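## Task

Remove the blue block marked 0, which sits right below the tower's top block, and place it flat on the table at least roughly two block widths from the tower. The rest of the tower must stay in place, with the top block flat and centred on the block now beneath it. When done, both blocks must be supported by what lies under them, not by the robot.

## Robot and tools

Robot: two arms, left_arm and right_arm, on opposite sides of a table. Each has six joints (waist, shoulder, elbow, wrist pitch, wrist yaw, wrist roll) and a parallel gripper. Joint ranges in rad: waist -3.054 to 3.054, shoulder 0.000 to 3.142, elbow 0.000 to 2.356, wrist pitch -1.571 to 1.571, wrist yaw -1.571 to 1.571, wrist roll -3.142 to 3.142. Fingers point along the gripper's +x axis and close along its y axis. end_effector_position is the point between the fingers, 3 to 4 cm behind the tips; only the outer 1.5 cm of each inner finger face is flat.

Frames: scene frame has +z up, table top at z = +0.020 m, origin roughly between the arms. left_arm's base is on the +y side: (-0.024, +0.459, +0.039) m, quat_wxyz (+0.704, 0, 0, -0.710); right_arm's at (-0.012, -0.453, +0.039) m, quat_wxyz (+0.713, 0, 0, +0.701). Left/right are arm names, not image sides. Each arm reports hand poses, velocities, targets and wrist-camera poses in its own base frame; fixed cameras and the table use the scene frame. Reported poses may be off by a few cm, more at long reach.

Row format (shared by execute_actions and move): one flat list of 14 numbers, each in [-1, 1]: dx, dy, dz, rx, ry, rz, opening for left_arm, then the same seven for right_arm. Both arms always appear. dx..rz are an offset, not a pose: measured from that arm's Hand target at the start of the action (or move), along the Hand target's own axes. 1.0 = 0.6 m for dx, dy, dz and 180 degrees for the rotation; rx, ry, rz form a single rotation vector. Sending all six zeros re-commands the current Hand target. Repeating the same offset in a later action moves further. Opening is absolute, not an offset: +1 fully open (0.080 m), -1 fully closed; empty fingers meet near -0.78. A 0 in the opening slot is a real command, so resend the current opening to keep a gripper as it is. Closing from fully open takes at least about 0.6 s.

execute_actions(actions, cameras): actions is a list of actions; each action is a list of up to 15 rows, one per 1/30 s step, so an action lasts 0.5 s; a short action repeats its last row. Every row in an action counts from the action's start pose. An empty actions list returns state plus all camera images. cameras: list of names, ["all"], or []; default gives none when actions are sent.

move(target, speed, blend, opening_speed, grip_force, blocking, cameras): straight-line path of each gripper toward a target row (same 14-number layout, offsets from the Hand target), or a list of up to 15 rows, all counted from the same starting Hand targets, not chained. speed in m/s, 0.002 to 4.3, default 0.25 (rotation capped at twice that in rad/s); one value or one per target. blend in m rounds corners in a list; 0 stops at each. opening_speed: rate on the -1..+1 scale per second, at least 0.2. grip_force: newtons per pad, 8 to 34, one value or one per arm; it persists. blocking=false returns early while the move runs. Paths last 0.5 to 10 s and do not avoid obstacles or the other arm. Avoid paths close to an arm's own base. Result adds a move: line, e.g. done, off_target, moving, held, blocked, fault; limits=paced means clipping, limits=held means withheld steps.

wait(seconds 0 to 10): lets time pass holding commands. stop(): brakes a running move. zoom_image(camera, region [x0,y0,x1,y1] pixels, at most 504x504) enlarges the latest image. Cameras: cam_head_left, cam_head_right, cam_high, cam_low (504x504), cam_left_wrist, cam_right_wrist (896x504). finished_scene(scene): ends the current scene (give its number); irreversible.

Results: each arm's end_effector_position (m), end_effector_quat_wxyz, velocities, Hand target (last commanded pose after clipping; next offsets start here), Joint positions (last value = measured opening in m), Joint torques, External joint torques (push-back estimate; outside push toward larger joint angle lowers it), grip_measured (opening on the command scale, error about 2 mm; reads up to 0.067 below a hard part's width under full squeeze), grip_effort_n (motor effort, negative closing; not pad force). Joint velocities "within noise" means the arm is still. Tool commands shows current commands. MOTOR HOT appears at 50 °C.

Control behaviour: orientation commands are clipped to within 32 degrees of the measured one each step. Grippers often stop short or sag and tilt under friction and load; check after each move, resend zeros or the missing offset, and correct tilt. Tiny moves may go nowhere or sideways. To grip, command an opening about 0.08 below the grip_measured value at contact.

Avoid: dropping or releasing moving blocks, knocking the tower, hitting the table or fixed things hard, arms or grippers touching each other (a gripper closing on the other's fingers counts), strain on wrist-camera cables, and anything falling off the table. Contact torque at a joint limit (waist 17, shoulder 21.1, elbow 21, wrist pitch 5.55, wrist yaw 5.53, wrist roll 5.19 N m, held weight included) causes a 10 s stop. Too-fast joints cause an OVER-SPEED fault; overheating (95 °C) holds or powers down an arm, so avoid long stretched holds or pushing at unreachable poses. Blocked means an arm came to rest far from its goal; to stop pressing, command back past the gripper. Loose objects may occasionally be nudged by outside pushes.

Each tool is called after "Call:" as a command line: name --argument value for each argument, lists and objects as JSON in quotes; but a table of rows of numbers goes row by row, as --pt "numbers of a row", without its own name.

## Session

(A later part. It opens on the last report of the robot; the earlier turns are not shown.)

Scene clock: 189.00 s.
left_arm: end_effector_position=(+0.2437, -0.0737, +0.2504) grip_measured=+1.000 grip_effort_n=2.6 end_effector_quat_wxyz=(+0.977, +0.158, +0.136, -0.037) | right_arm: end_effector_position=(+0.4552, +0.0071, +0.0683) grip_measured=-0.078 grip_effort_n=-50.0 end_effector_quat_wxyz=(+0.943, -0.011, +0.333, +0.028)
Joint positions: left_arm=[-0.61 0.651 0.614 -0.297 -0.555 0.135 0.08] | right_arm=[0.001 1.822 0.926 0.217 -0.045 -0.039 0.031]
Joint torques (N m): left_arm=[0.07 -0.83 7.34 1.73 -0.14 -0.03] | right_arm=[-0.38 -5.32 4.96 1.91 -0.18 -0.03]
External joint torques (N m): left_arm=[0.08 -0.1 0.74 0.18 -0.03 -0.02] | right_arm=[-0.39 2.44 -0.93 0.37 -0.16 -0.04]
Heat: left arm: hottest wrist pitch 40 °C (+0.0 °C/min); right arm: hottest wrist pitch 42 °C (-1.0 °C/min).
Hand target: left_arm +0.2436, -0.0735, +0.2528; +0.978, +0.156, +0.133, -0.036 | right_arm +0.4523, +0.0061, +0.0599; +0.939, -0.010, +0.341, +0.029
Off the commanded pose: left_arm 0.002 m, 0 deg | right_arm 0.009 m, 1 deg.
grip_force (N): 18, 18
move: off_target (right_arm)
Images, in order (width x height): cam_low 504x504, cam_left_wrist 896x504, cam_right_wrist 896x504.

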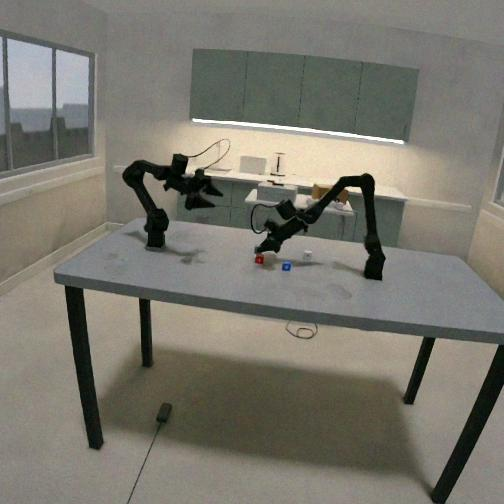

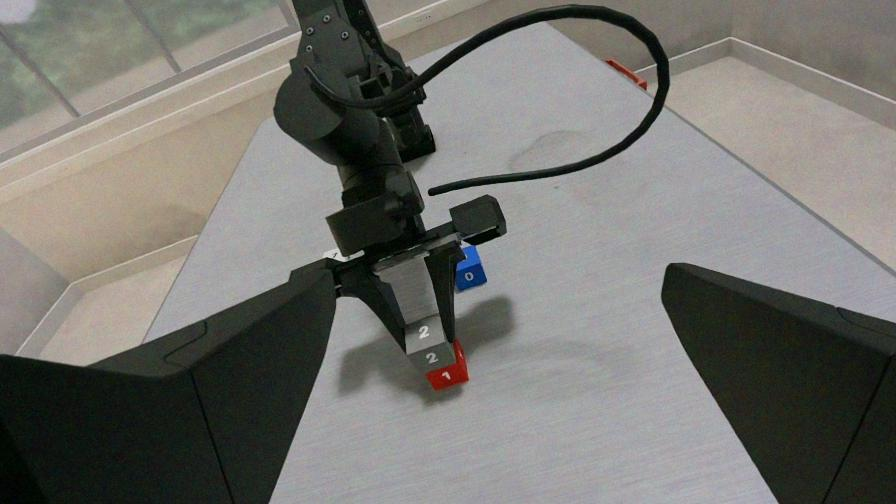

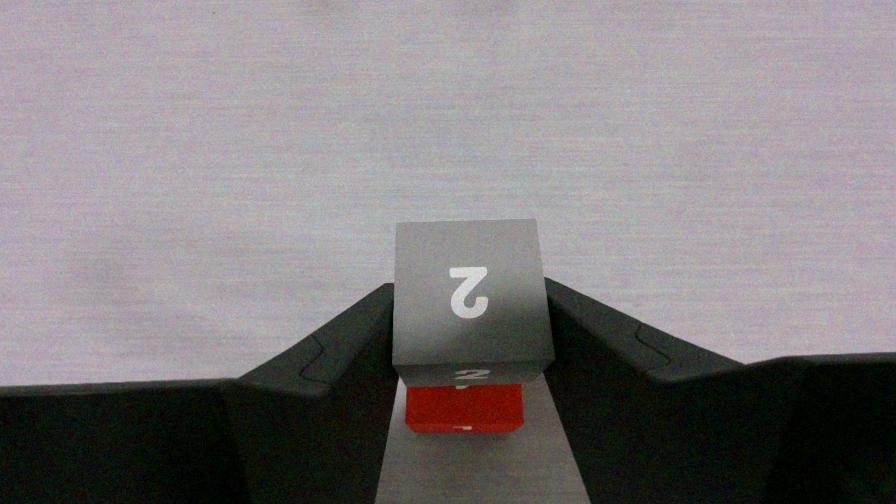

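Call:
move --target '[0,0,0,0,0,0,1,-0.005,-0.0012,-0.0173,0,0.006,0,-0.4]' --speed 0.05 --cameras '["cam_low","cam_left_wrist","cam_right_wrist"]'

Call:
zoom_image --camera "cam_left_wrist" --region '[370, 260, 500, 400]'

Call:
zoom_image --camera "cam_low" --region '[240, 220, 290, 270]'

Scene clock: 195.03 s.
left_arm: end_effector_position=(+0.2437, -0.0737, +0.2504) grip_measured=+1.000 grip_effort_n=2.6 end_effector_quat_wxyz=(+0.977, +0.158, +0.136, -0.037) | right_arm: end_effector_position=(+0.4467, +0.0059, +0.0577) grip_measured=-0.078 grip_effort_n=-49.5 end_effector_quat_wxyz=(+0.938, -0.011, +0.346, +0.028)
Joint positions: left_arm=[-0.61 0.651 0.614 -0.297 -0.555 0.135 0.08] | right_arm=[-0.003 1.822 0.897 0.218 -0.047 -0.042 0.031]
Joint torques (N m): left_arm=[0.09 -0.94 7.37 1.75 -0.13 -0.02] | right_arm=[-0.41 -6.3 4.57 1.82 -0.18 -0.04]
External joint torques (N m): left_arm=[0.11 -0.28 0.83 0.22 -0.03 -0.01] | right_arm=[-0.37 1.35 -1.15 0.32 -0.16 -0.04]
Heat: left arm: hottest wrist pitch 40 °C (+0.0 °C/min); right arm: hottest wrist pitch 42 °C (-1.0 °C/min).
Hand target: left_arm +0.2436, -0.0735, +0.2528; +0.978, +0.156, +0.133, -0.036 | right_arm +0.4434, +0.0048, +0.0539; +0.936, -0.010, +0.350, +0.029
Off the commanded pose: left_arm 0.002 m, 0 deg | right_arm 0.005 m, 1 deg.
grip_force (N): 18, 18
move: done
Images, in order (width x height): cam_low 504x504, cam_left_wrist 896x504, cam_right_wrist 896x504.

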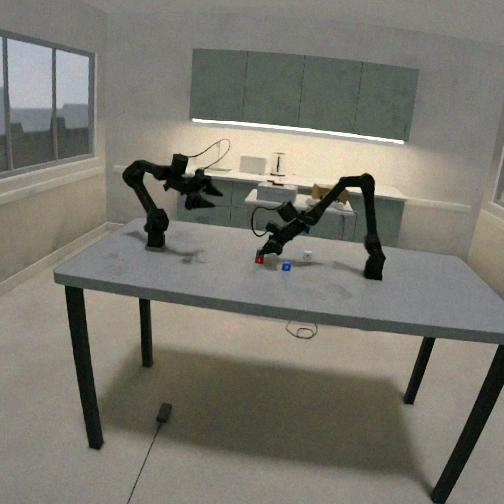

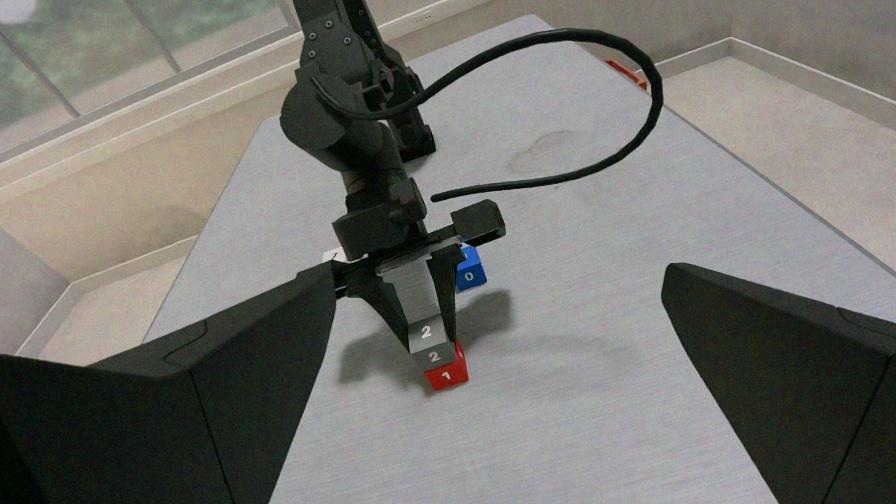

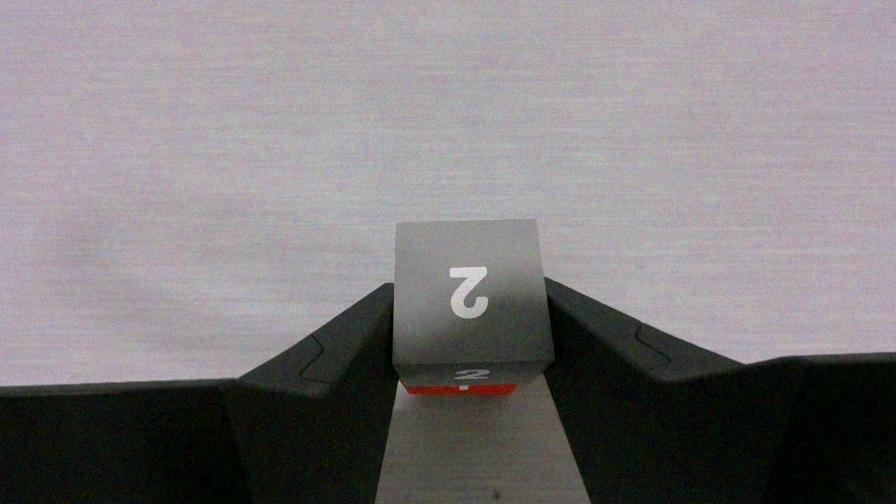

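Scaled by 3.600.

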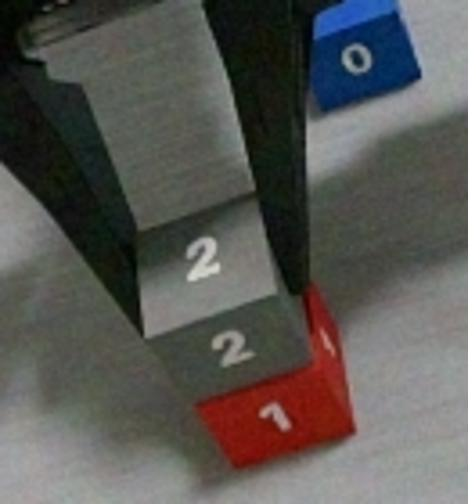

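Scaled by 10.080.

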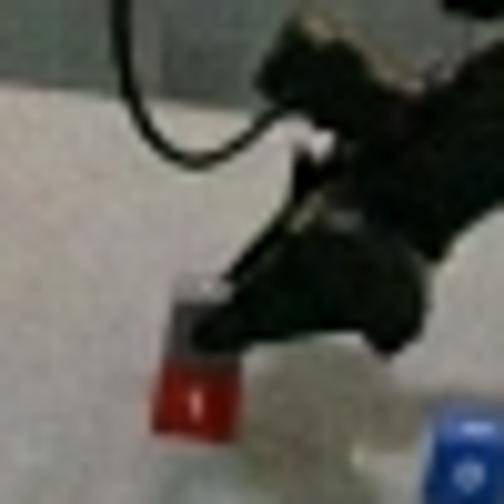

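Call:
move --target '[0,0,0,0,0,0,1,0.0067,0.0008,-0.0041,0,0,0,-0.4]' --speed 0.02 --cameras '["cam_low","cam_left_wrist","cam_right_wrist"]'

Call:
zoom_image --camera "cam_left_wrist" --region '[370, 260, 500, 400]'

Call:
zoom_image --camera "cam_low" --region '[240, 220, 290, 270]'

Scene clock: 200.53 s.
left_arm: end_effector_position=(+0.2437, -0.0737, +0.2504) grip_measured=+1.000 grip_effort_n=2.6 end_effector_quat_wxyz=(+0.977, +0.158, +0.136, -0.037) | right_arm: end_effector_position=(+0.4483, +0.0059, +0.0583) grip_measured=-0.078 grip_effort_n=-49.5 end_effector_quat_wxyz=(+0.940, -0.011, +0.341, +0.028)
Joint positions: left_arm=[-0.61 0.651 0.614 -0.297 -0.555 0.135 0.08] | right_arm=[-0.003 1.826 0.895 0.235 -0.047 -0.042 0.031]
Joint torques (N m): left_arm=[-0.08 -0.9 7.32 1.73 -0.11 -0.02] | right_arm=[-0.22 -5.15 4.68 1.93 -0.14 0]
External joint torques (N m): left_arm=[-0.07 -0.2 0.76 0.19 -0.01 0] | right_arm=[-0.21 2.55 -1.1 0.39 -0.12 0]
Heat: left arm: hottest wrist pitch 40 °C (+0.0 °C/min); right arm: hottest wrist pitch 42 °C (-1.0 °C/min).
Hand target: left_arm +0.2436, -0.0735, +0.2528; +0.978, +0.156, +0.133, -0.036 | right_arm +0.4448, +0.0054, +0.0494; +0.936, -0.010, +0.350, +0.029
Off the commanded pose: left_arm 0.002 m, 0 deg | right_arm 0.010 m, 1 deg.
grip_force (N): 18, 18
move: off_target (right_arm)
Images, in order (width x height): cam_low 504x504, cam_left_wrist 896x504, cam_right_wrist 896x504.

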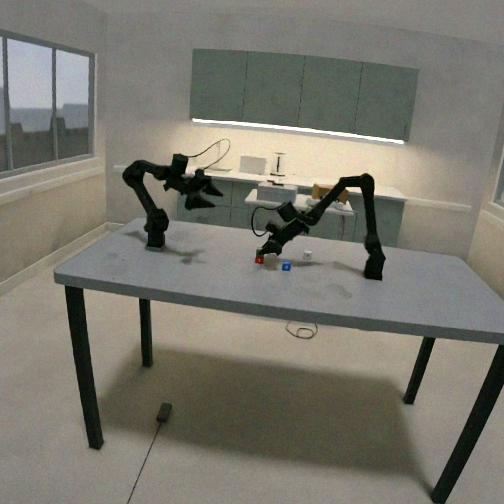

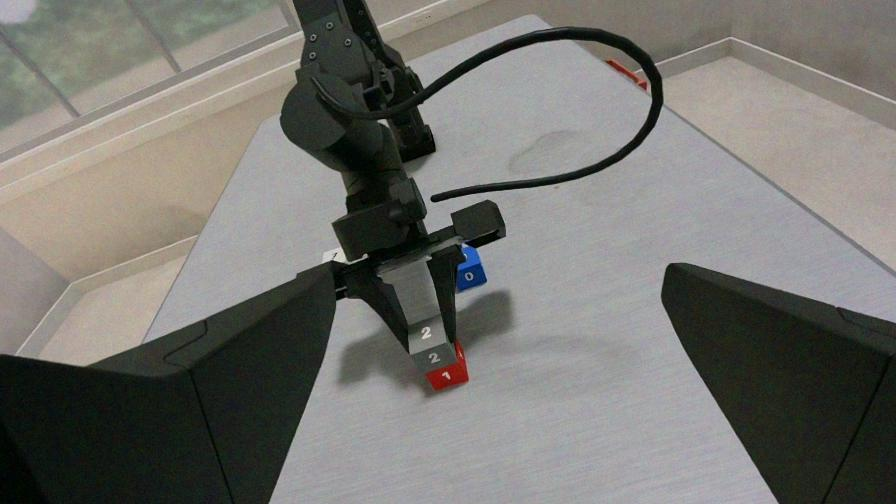

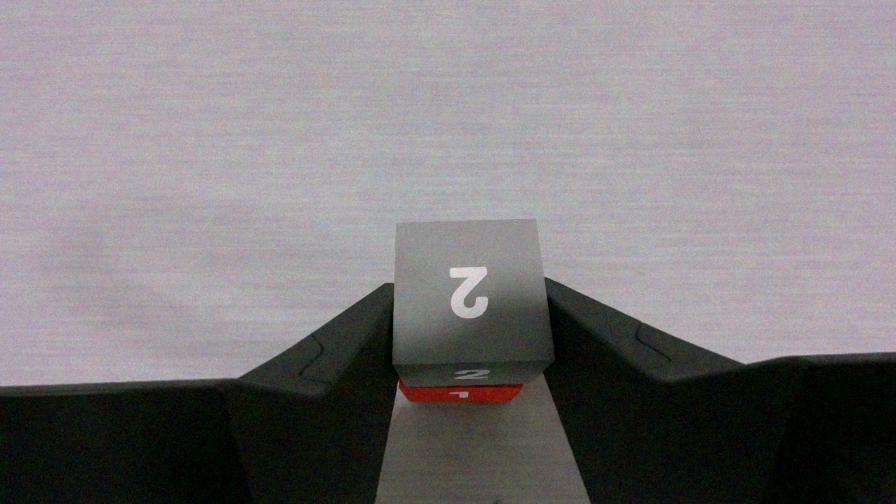

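Scaled by 3.600.

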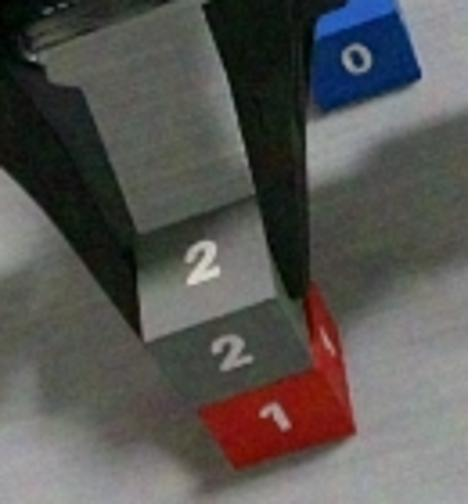

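Scaled by 10.080.

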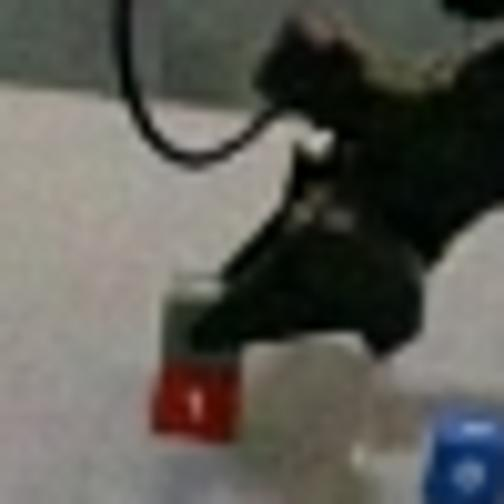

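Call:
move --target '[0,0,0,0,0,0,1,0.0043,0,-0.0052,0,0,0,-0.4]' --speed 0.02 --cameras '["cam_low","cam_left_wrist","cam_right_wrist"]'

Call:
zoom_image --camera "cam_left_wrist" --region '[370, 260, 500, 400]'

Call:
zoom_image --camera "cam_low" --region '[240, 220, 290, 270]'

Scene clock: 208.60 s.
left_arm: end_effector_position=(+0.2437, -0.0737, +0.2504) grip_measured=+1.000 grip_effort_n=2.1 end_effector_quat_wxyz=(+0.977, +0.158, +0.136, -0.037) | right_arm: end_effector_position=(+0.4493, +0.0059, +0.0571) grip_measured=-0.078 grip_effort_n=-49.5 end_effector_quat_wxyz=(+0.941, -0.012, +0.337, +0.028)
Joint positions: left_arm=[-0.61 0.651 0.614 -0.297 -0.555 0.135 0.08] | right_arm=[-0.003 1.833 0.89 0.254 -0.047 -0.042 0.031]
Joint torques (N m): left_arm=[0.02 -0.86 7.35 1.74 -0.12 -0.02] | right_arm=[-0.23 -4.76 4.36 1.72 -0.14 0]
External joint torques (N m): left_arm=[0.05 -0.13 0.7 0.17 -0.03 -0.01] | right_arm=[-0.22 2.91 -1.36 0.19 -0.12 0]
Heat: left arm: hottest wrist pitch 40 °C (+0.0 °C/min); right arm: hottest wrist pitch 43 °C (+0.0 °C/min).
Hand target: left_arm +0.2436, -0.0735, +0.2528; +0.978, +0.156, +0.133, -0.036 | right_arm +0.4448, +0.0054, +0.0454; +0.936, -0.010, +0.350, +0.029
Off the commanded pose: left_arm 0.002 m, 0 deg | right_arm 0.013 m, 2 deg.
grip_force (N): 18, 18
move: off_target (right_arm)
Images, in order (width x height): cam_low 504x504, cam_left_wrist 896x504, cam_right_wrist 896x504.

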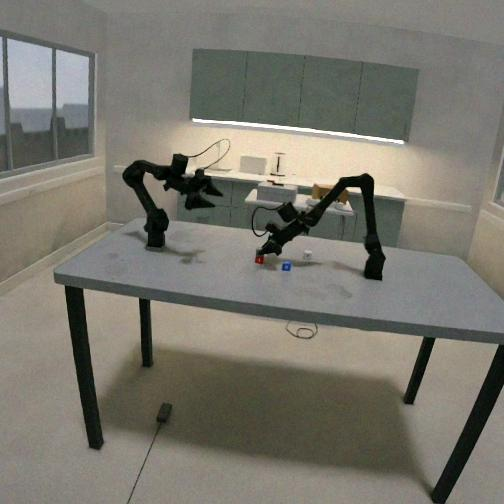

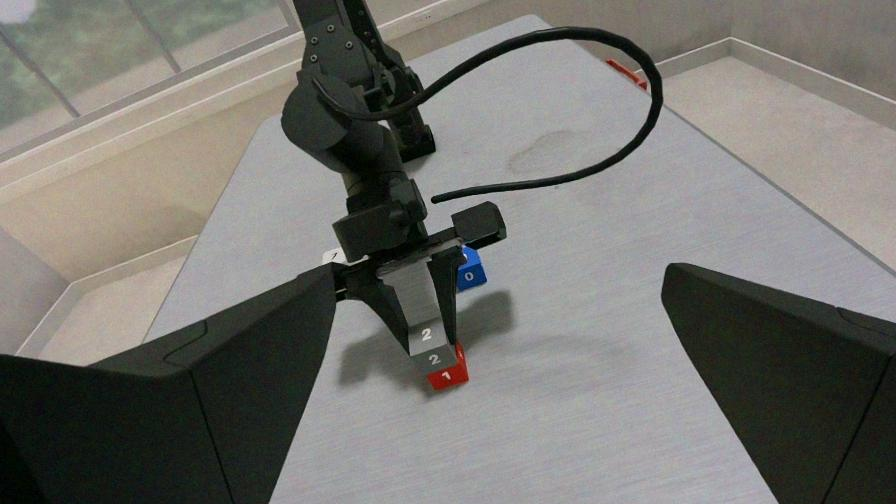

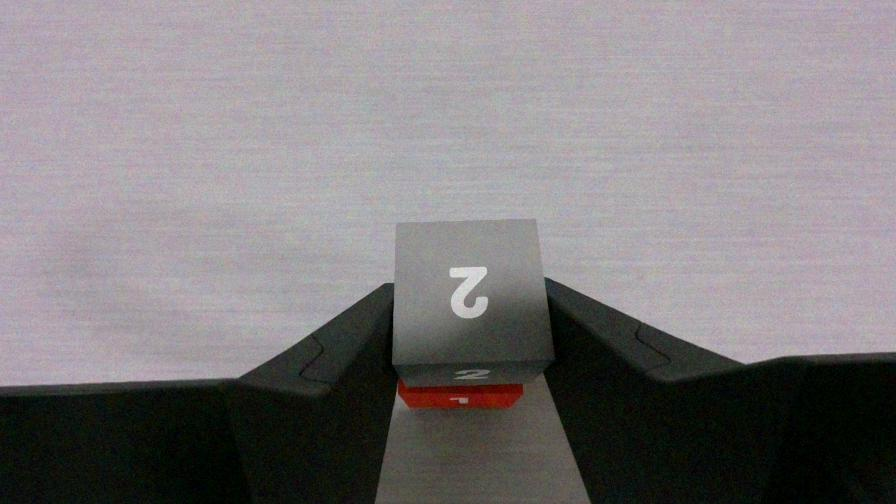

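Scaled by 3.600.

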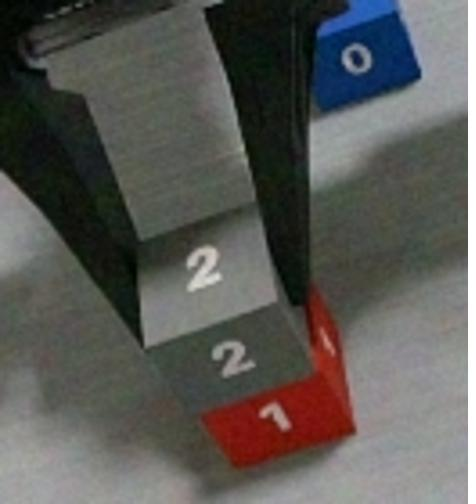

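Scaled by 10.080.

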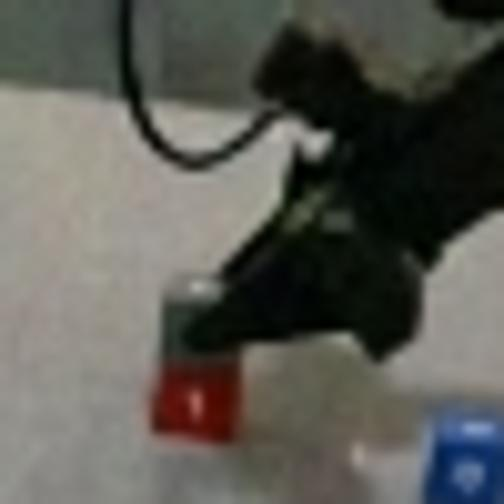

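Call:
move --target '[0,0,0,0,0,0,1,-0.0075,0,0.0024,0,0.003,0,-0.4]' --speed 0.02 --cameras '["cam_low","cam_left_wrist","cam_right_wrist"]'

Call:
zoom_image --camera "cam_left_wrist" --region '[370, 260, 500, 400]'

Scene clock: 215.90 s.
left_arm: end_effector_position=(+0.2437, -0.0737, +0.2504) grip_measured=+1.000 grip_effort_n=2.6 end_effector_quat_wxyz=(+0.977, +0.158, +0.136, -0.037) | right_arm: end_effector_position=(+0.4472, +0.0059, +0.0556) grip_measured=-0.078 grip_effort_n=-49.5 end_effector_quat_wxyz=(+0.939, -0.012, +0.343, +0.028)
Joint positions: left_arm=[-0.61 0.651 0.614 -0.297 -0.555 0.135 0.08] | right_arm=[-0.003 1.83 0.89 0.237 -0.047 -0.043 0.031]
Joint torques (N m): left_arm=[0.04 -0.79 7.36 1.74 -0.13 -0.01] | right_arm=[-0.25 -6.27 4.89 0.63 -0.14 0]
External joint torques (N m): left_arm=[0.03 -0.05 0.74 0.18 -0.02 0] | right_arm=[-0.28 1.43 -0.87 -0.9 -0.11 0]
Heat: left arm: hottest wrist pitch 40 °C (+0.0 °C/min); right arm: hottest wrist pitch 43 °C (+0.0 °C/min).
Hand target: left_arm +0.2436, -0.0735, +0.2528; +0.978, +0.156, +0.133, -0.036 | right_arm +0.4423, +0.0052, +0.0494; +0.935, -0.011, +0.355, +0.029
Off the commanded pose: left_arm 0.002 m, 0 deg | right_arm 0.008 m, 1 deg.
grip_force (N): 18, 18
move: done
Images, in order (width x height): cam_low 504x504, cam_left_wrist 896x504, cam_right_wrist 896x504.

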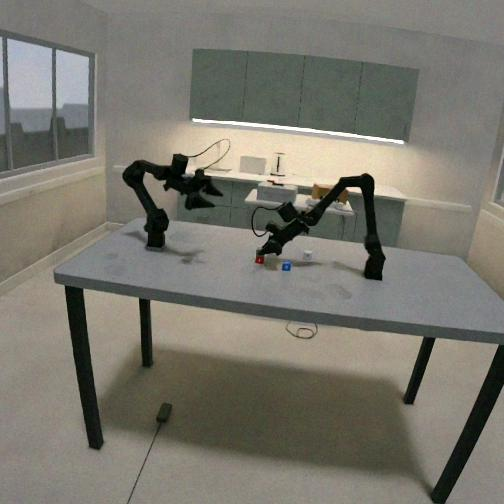

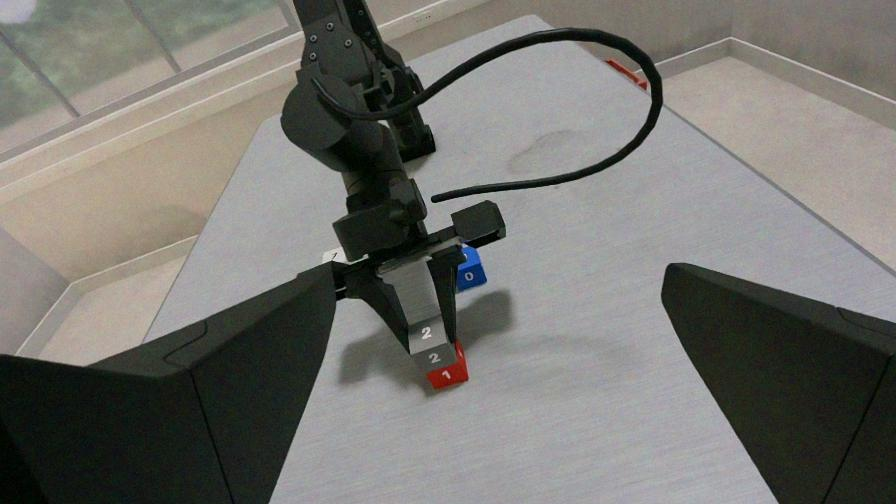

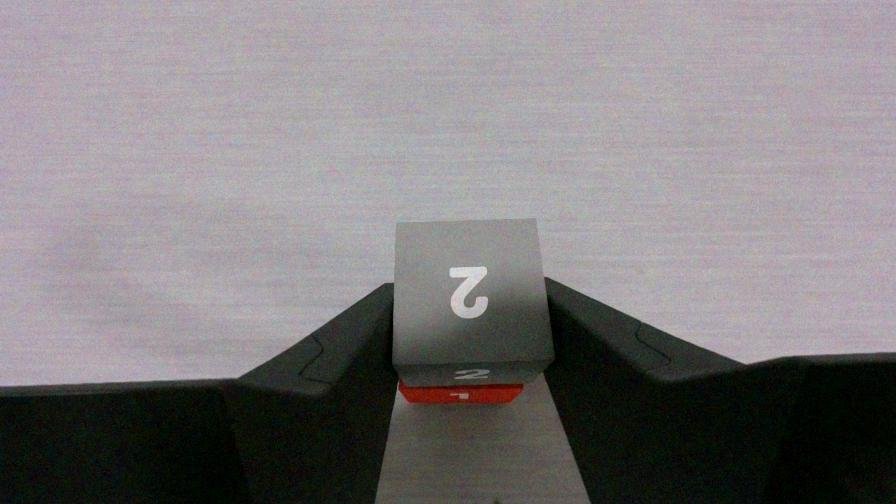

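Scaled by 3.600.

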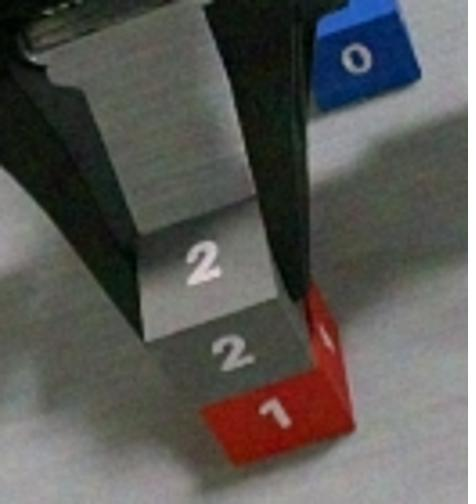

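Call:
move --pt "0 0 0 0 0 0 1 -0.0043 0 0.0051 0 -0.004 0 -0.4" --pt "0 0 0 0 0 0 1 -0.0043 0 0.0051 0 -0.004 0 0.25" --pt "0 0 0 0 0 0 1 -0.2 0 0.02 0 -0.004 0 0.25" --speed '[0.02,0.05,0.15]' --opening_speed 0.5 --cameras '["cam_head_left","cam_head_right","cam_low","cam_left_wrist","cam_right_wrist"]'

Call:
zoom_image --camera "cam_left_wrist" --region '[370, 230, 510, 400]'

Call:
zoom_image --camera "cam_low" --region '[240, 220, 310, 280]'

Call:
zoom_image --camera "cam_right_wrist" --region '[350, 50, 650, 350]'

Scene clock: 229.87 s.
left_arm: end_effector_position=(+0.2437, -0.0737, +0.2504) grip_measured=+1.000 grip_effort_n=2.6 end_effector_quat_wxyz=(+0.977, +0.158, +0.136, -0.037) | right_arm: end_effector_position=(+0.3639, +0.0009, +0.1392) grip_measured=+0.246 grip_effort_n=21.6 end_effector_quat_wxyz=(+0.937, -0.011, +0.348, +0.028)
Joint positions: left_arm=[-0.61 0.651 0.614 -0.297 -0.555 0.135 0.08] | right_arm=[-0.024 1.339 0.781 -0.155 -0.063 -0.056 0.046]
Joint torques (N m): left_arm=[0.09 -0.86 7.42 1.73 -0.1 -0.03] | right_arm=[-0.4 -5.16 5.6 1.61 -0.19 -0.04]
External joint torques (N m): left_arm=[0.09 -0.14 0.85 0.19 0 -0.02] | right_arm=[-0.44 -0.33 -1.02 0.12 -0.15 -0.04]
Heat: left arm: hottest wrist pitch 40 °C (+0.0 °C/min); right arm: hottest wrist pitch 42 °C (+0.0 °C/min).
Hand target: left_arm +0.2436, -0.0735, +0.2528; +0.978, +0.156, +0.133, -0.036 | right_arm +0.3606, +0.0002, +0.1379; +0.937, -0.010, +0.349, +0.029
Off the commanded pose: left_arm 0.002 m, 0 deg | right_arm 0.004 m, 0 deg.
grip_force (N): 18, 18
move: done
Images, in order (width x height): cam_head_left 504x504, cam_head_right 504x504, cam_low 504x504, cam_left_wrist 896x504, cam_right_wrist 896x504.

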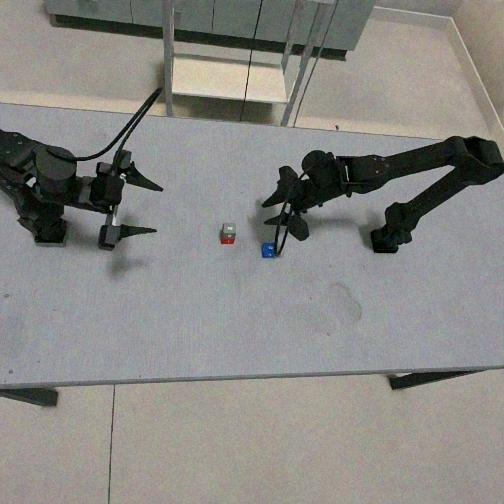

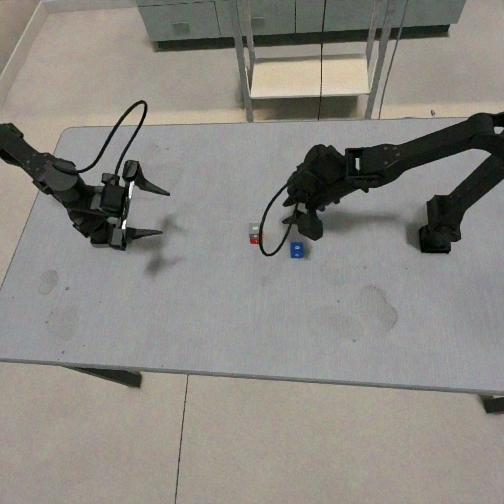

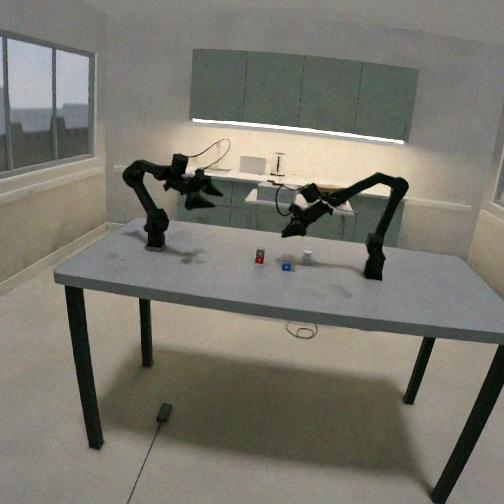

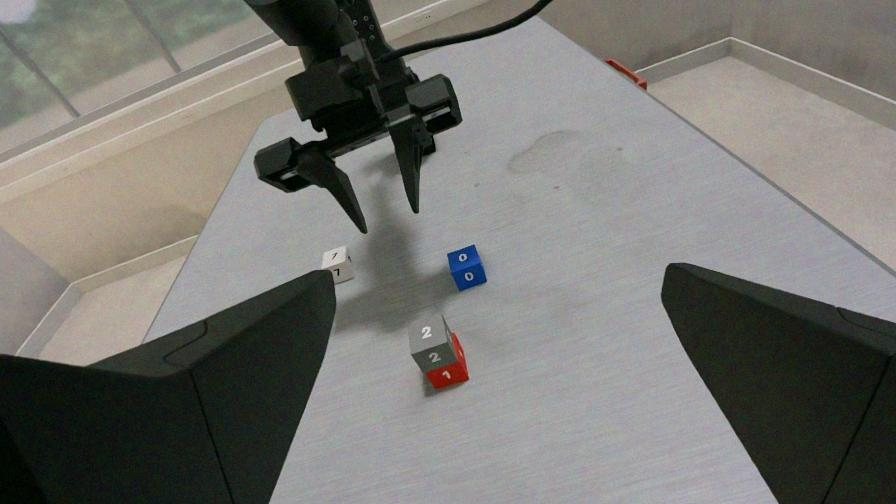

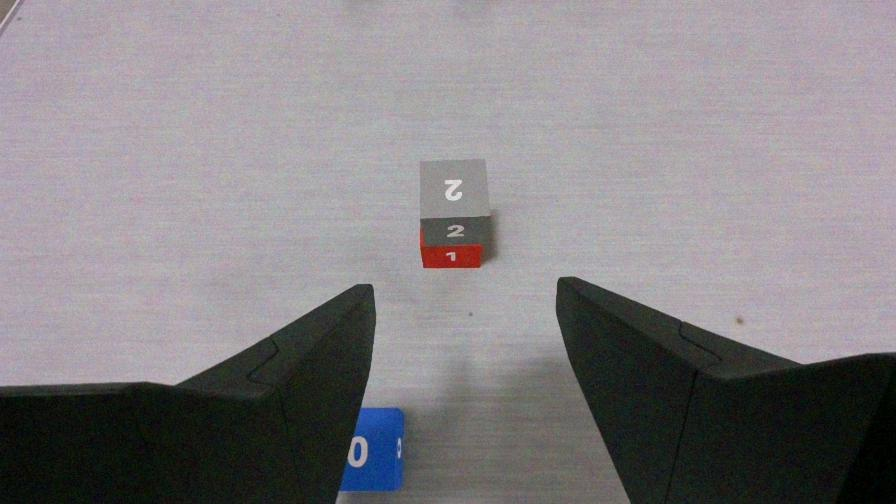

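Scaled by 2.965.

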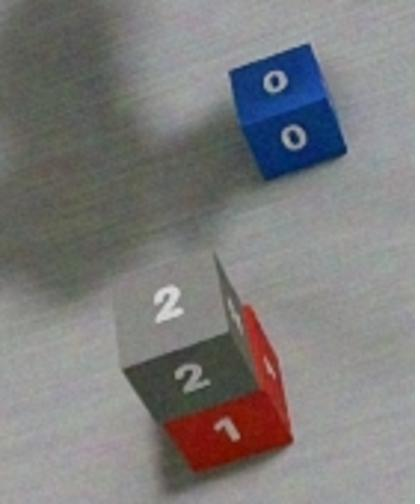

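Scaled by 7.200.

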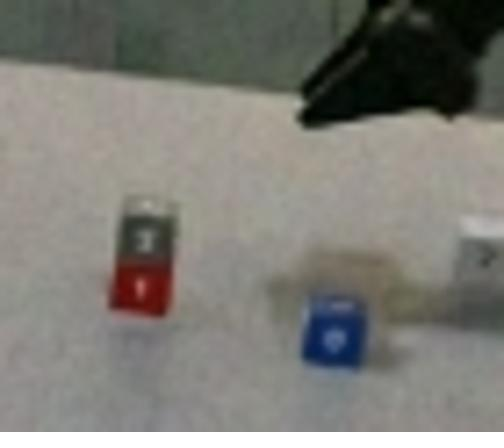

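Scaled by 1.680.

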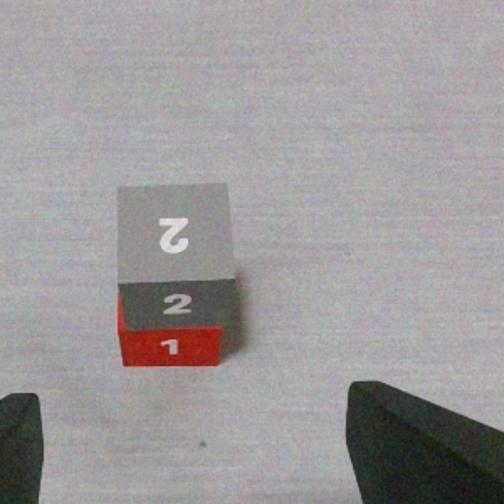

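Call:
finished_scene --scene 1

The scene is finished: the task was done.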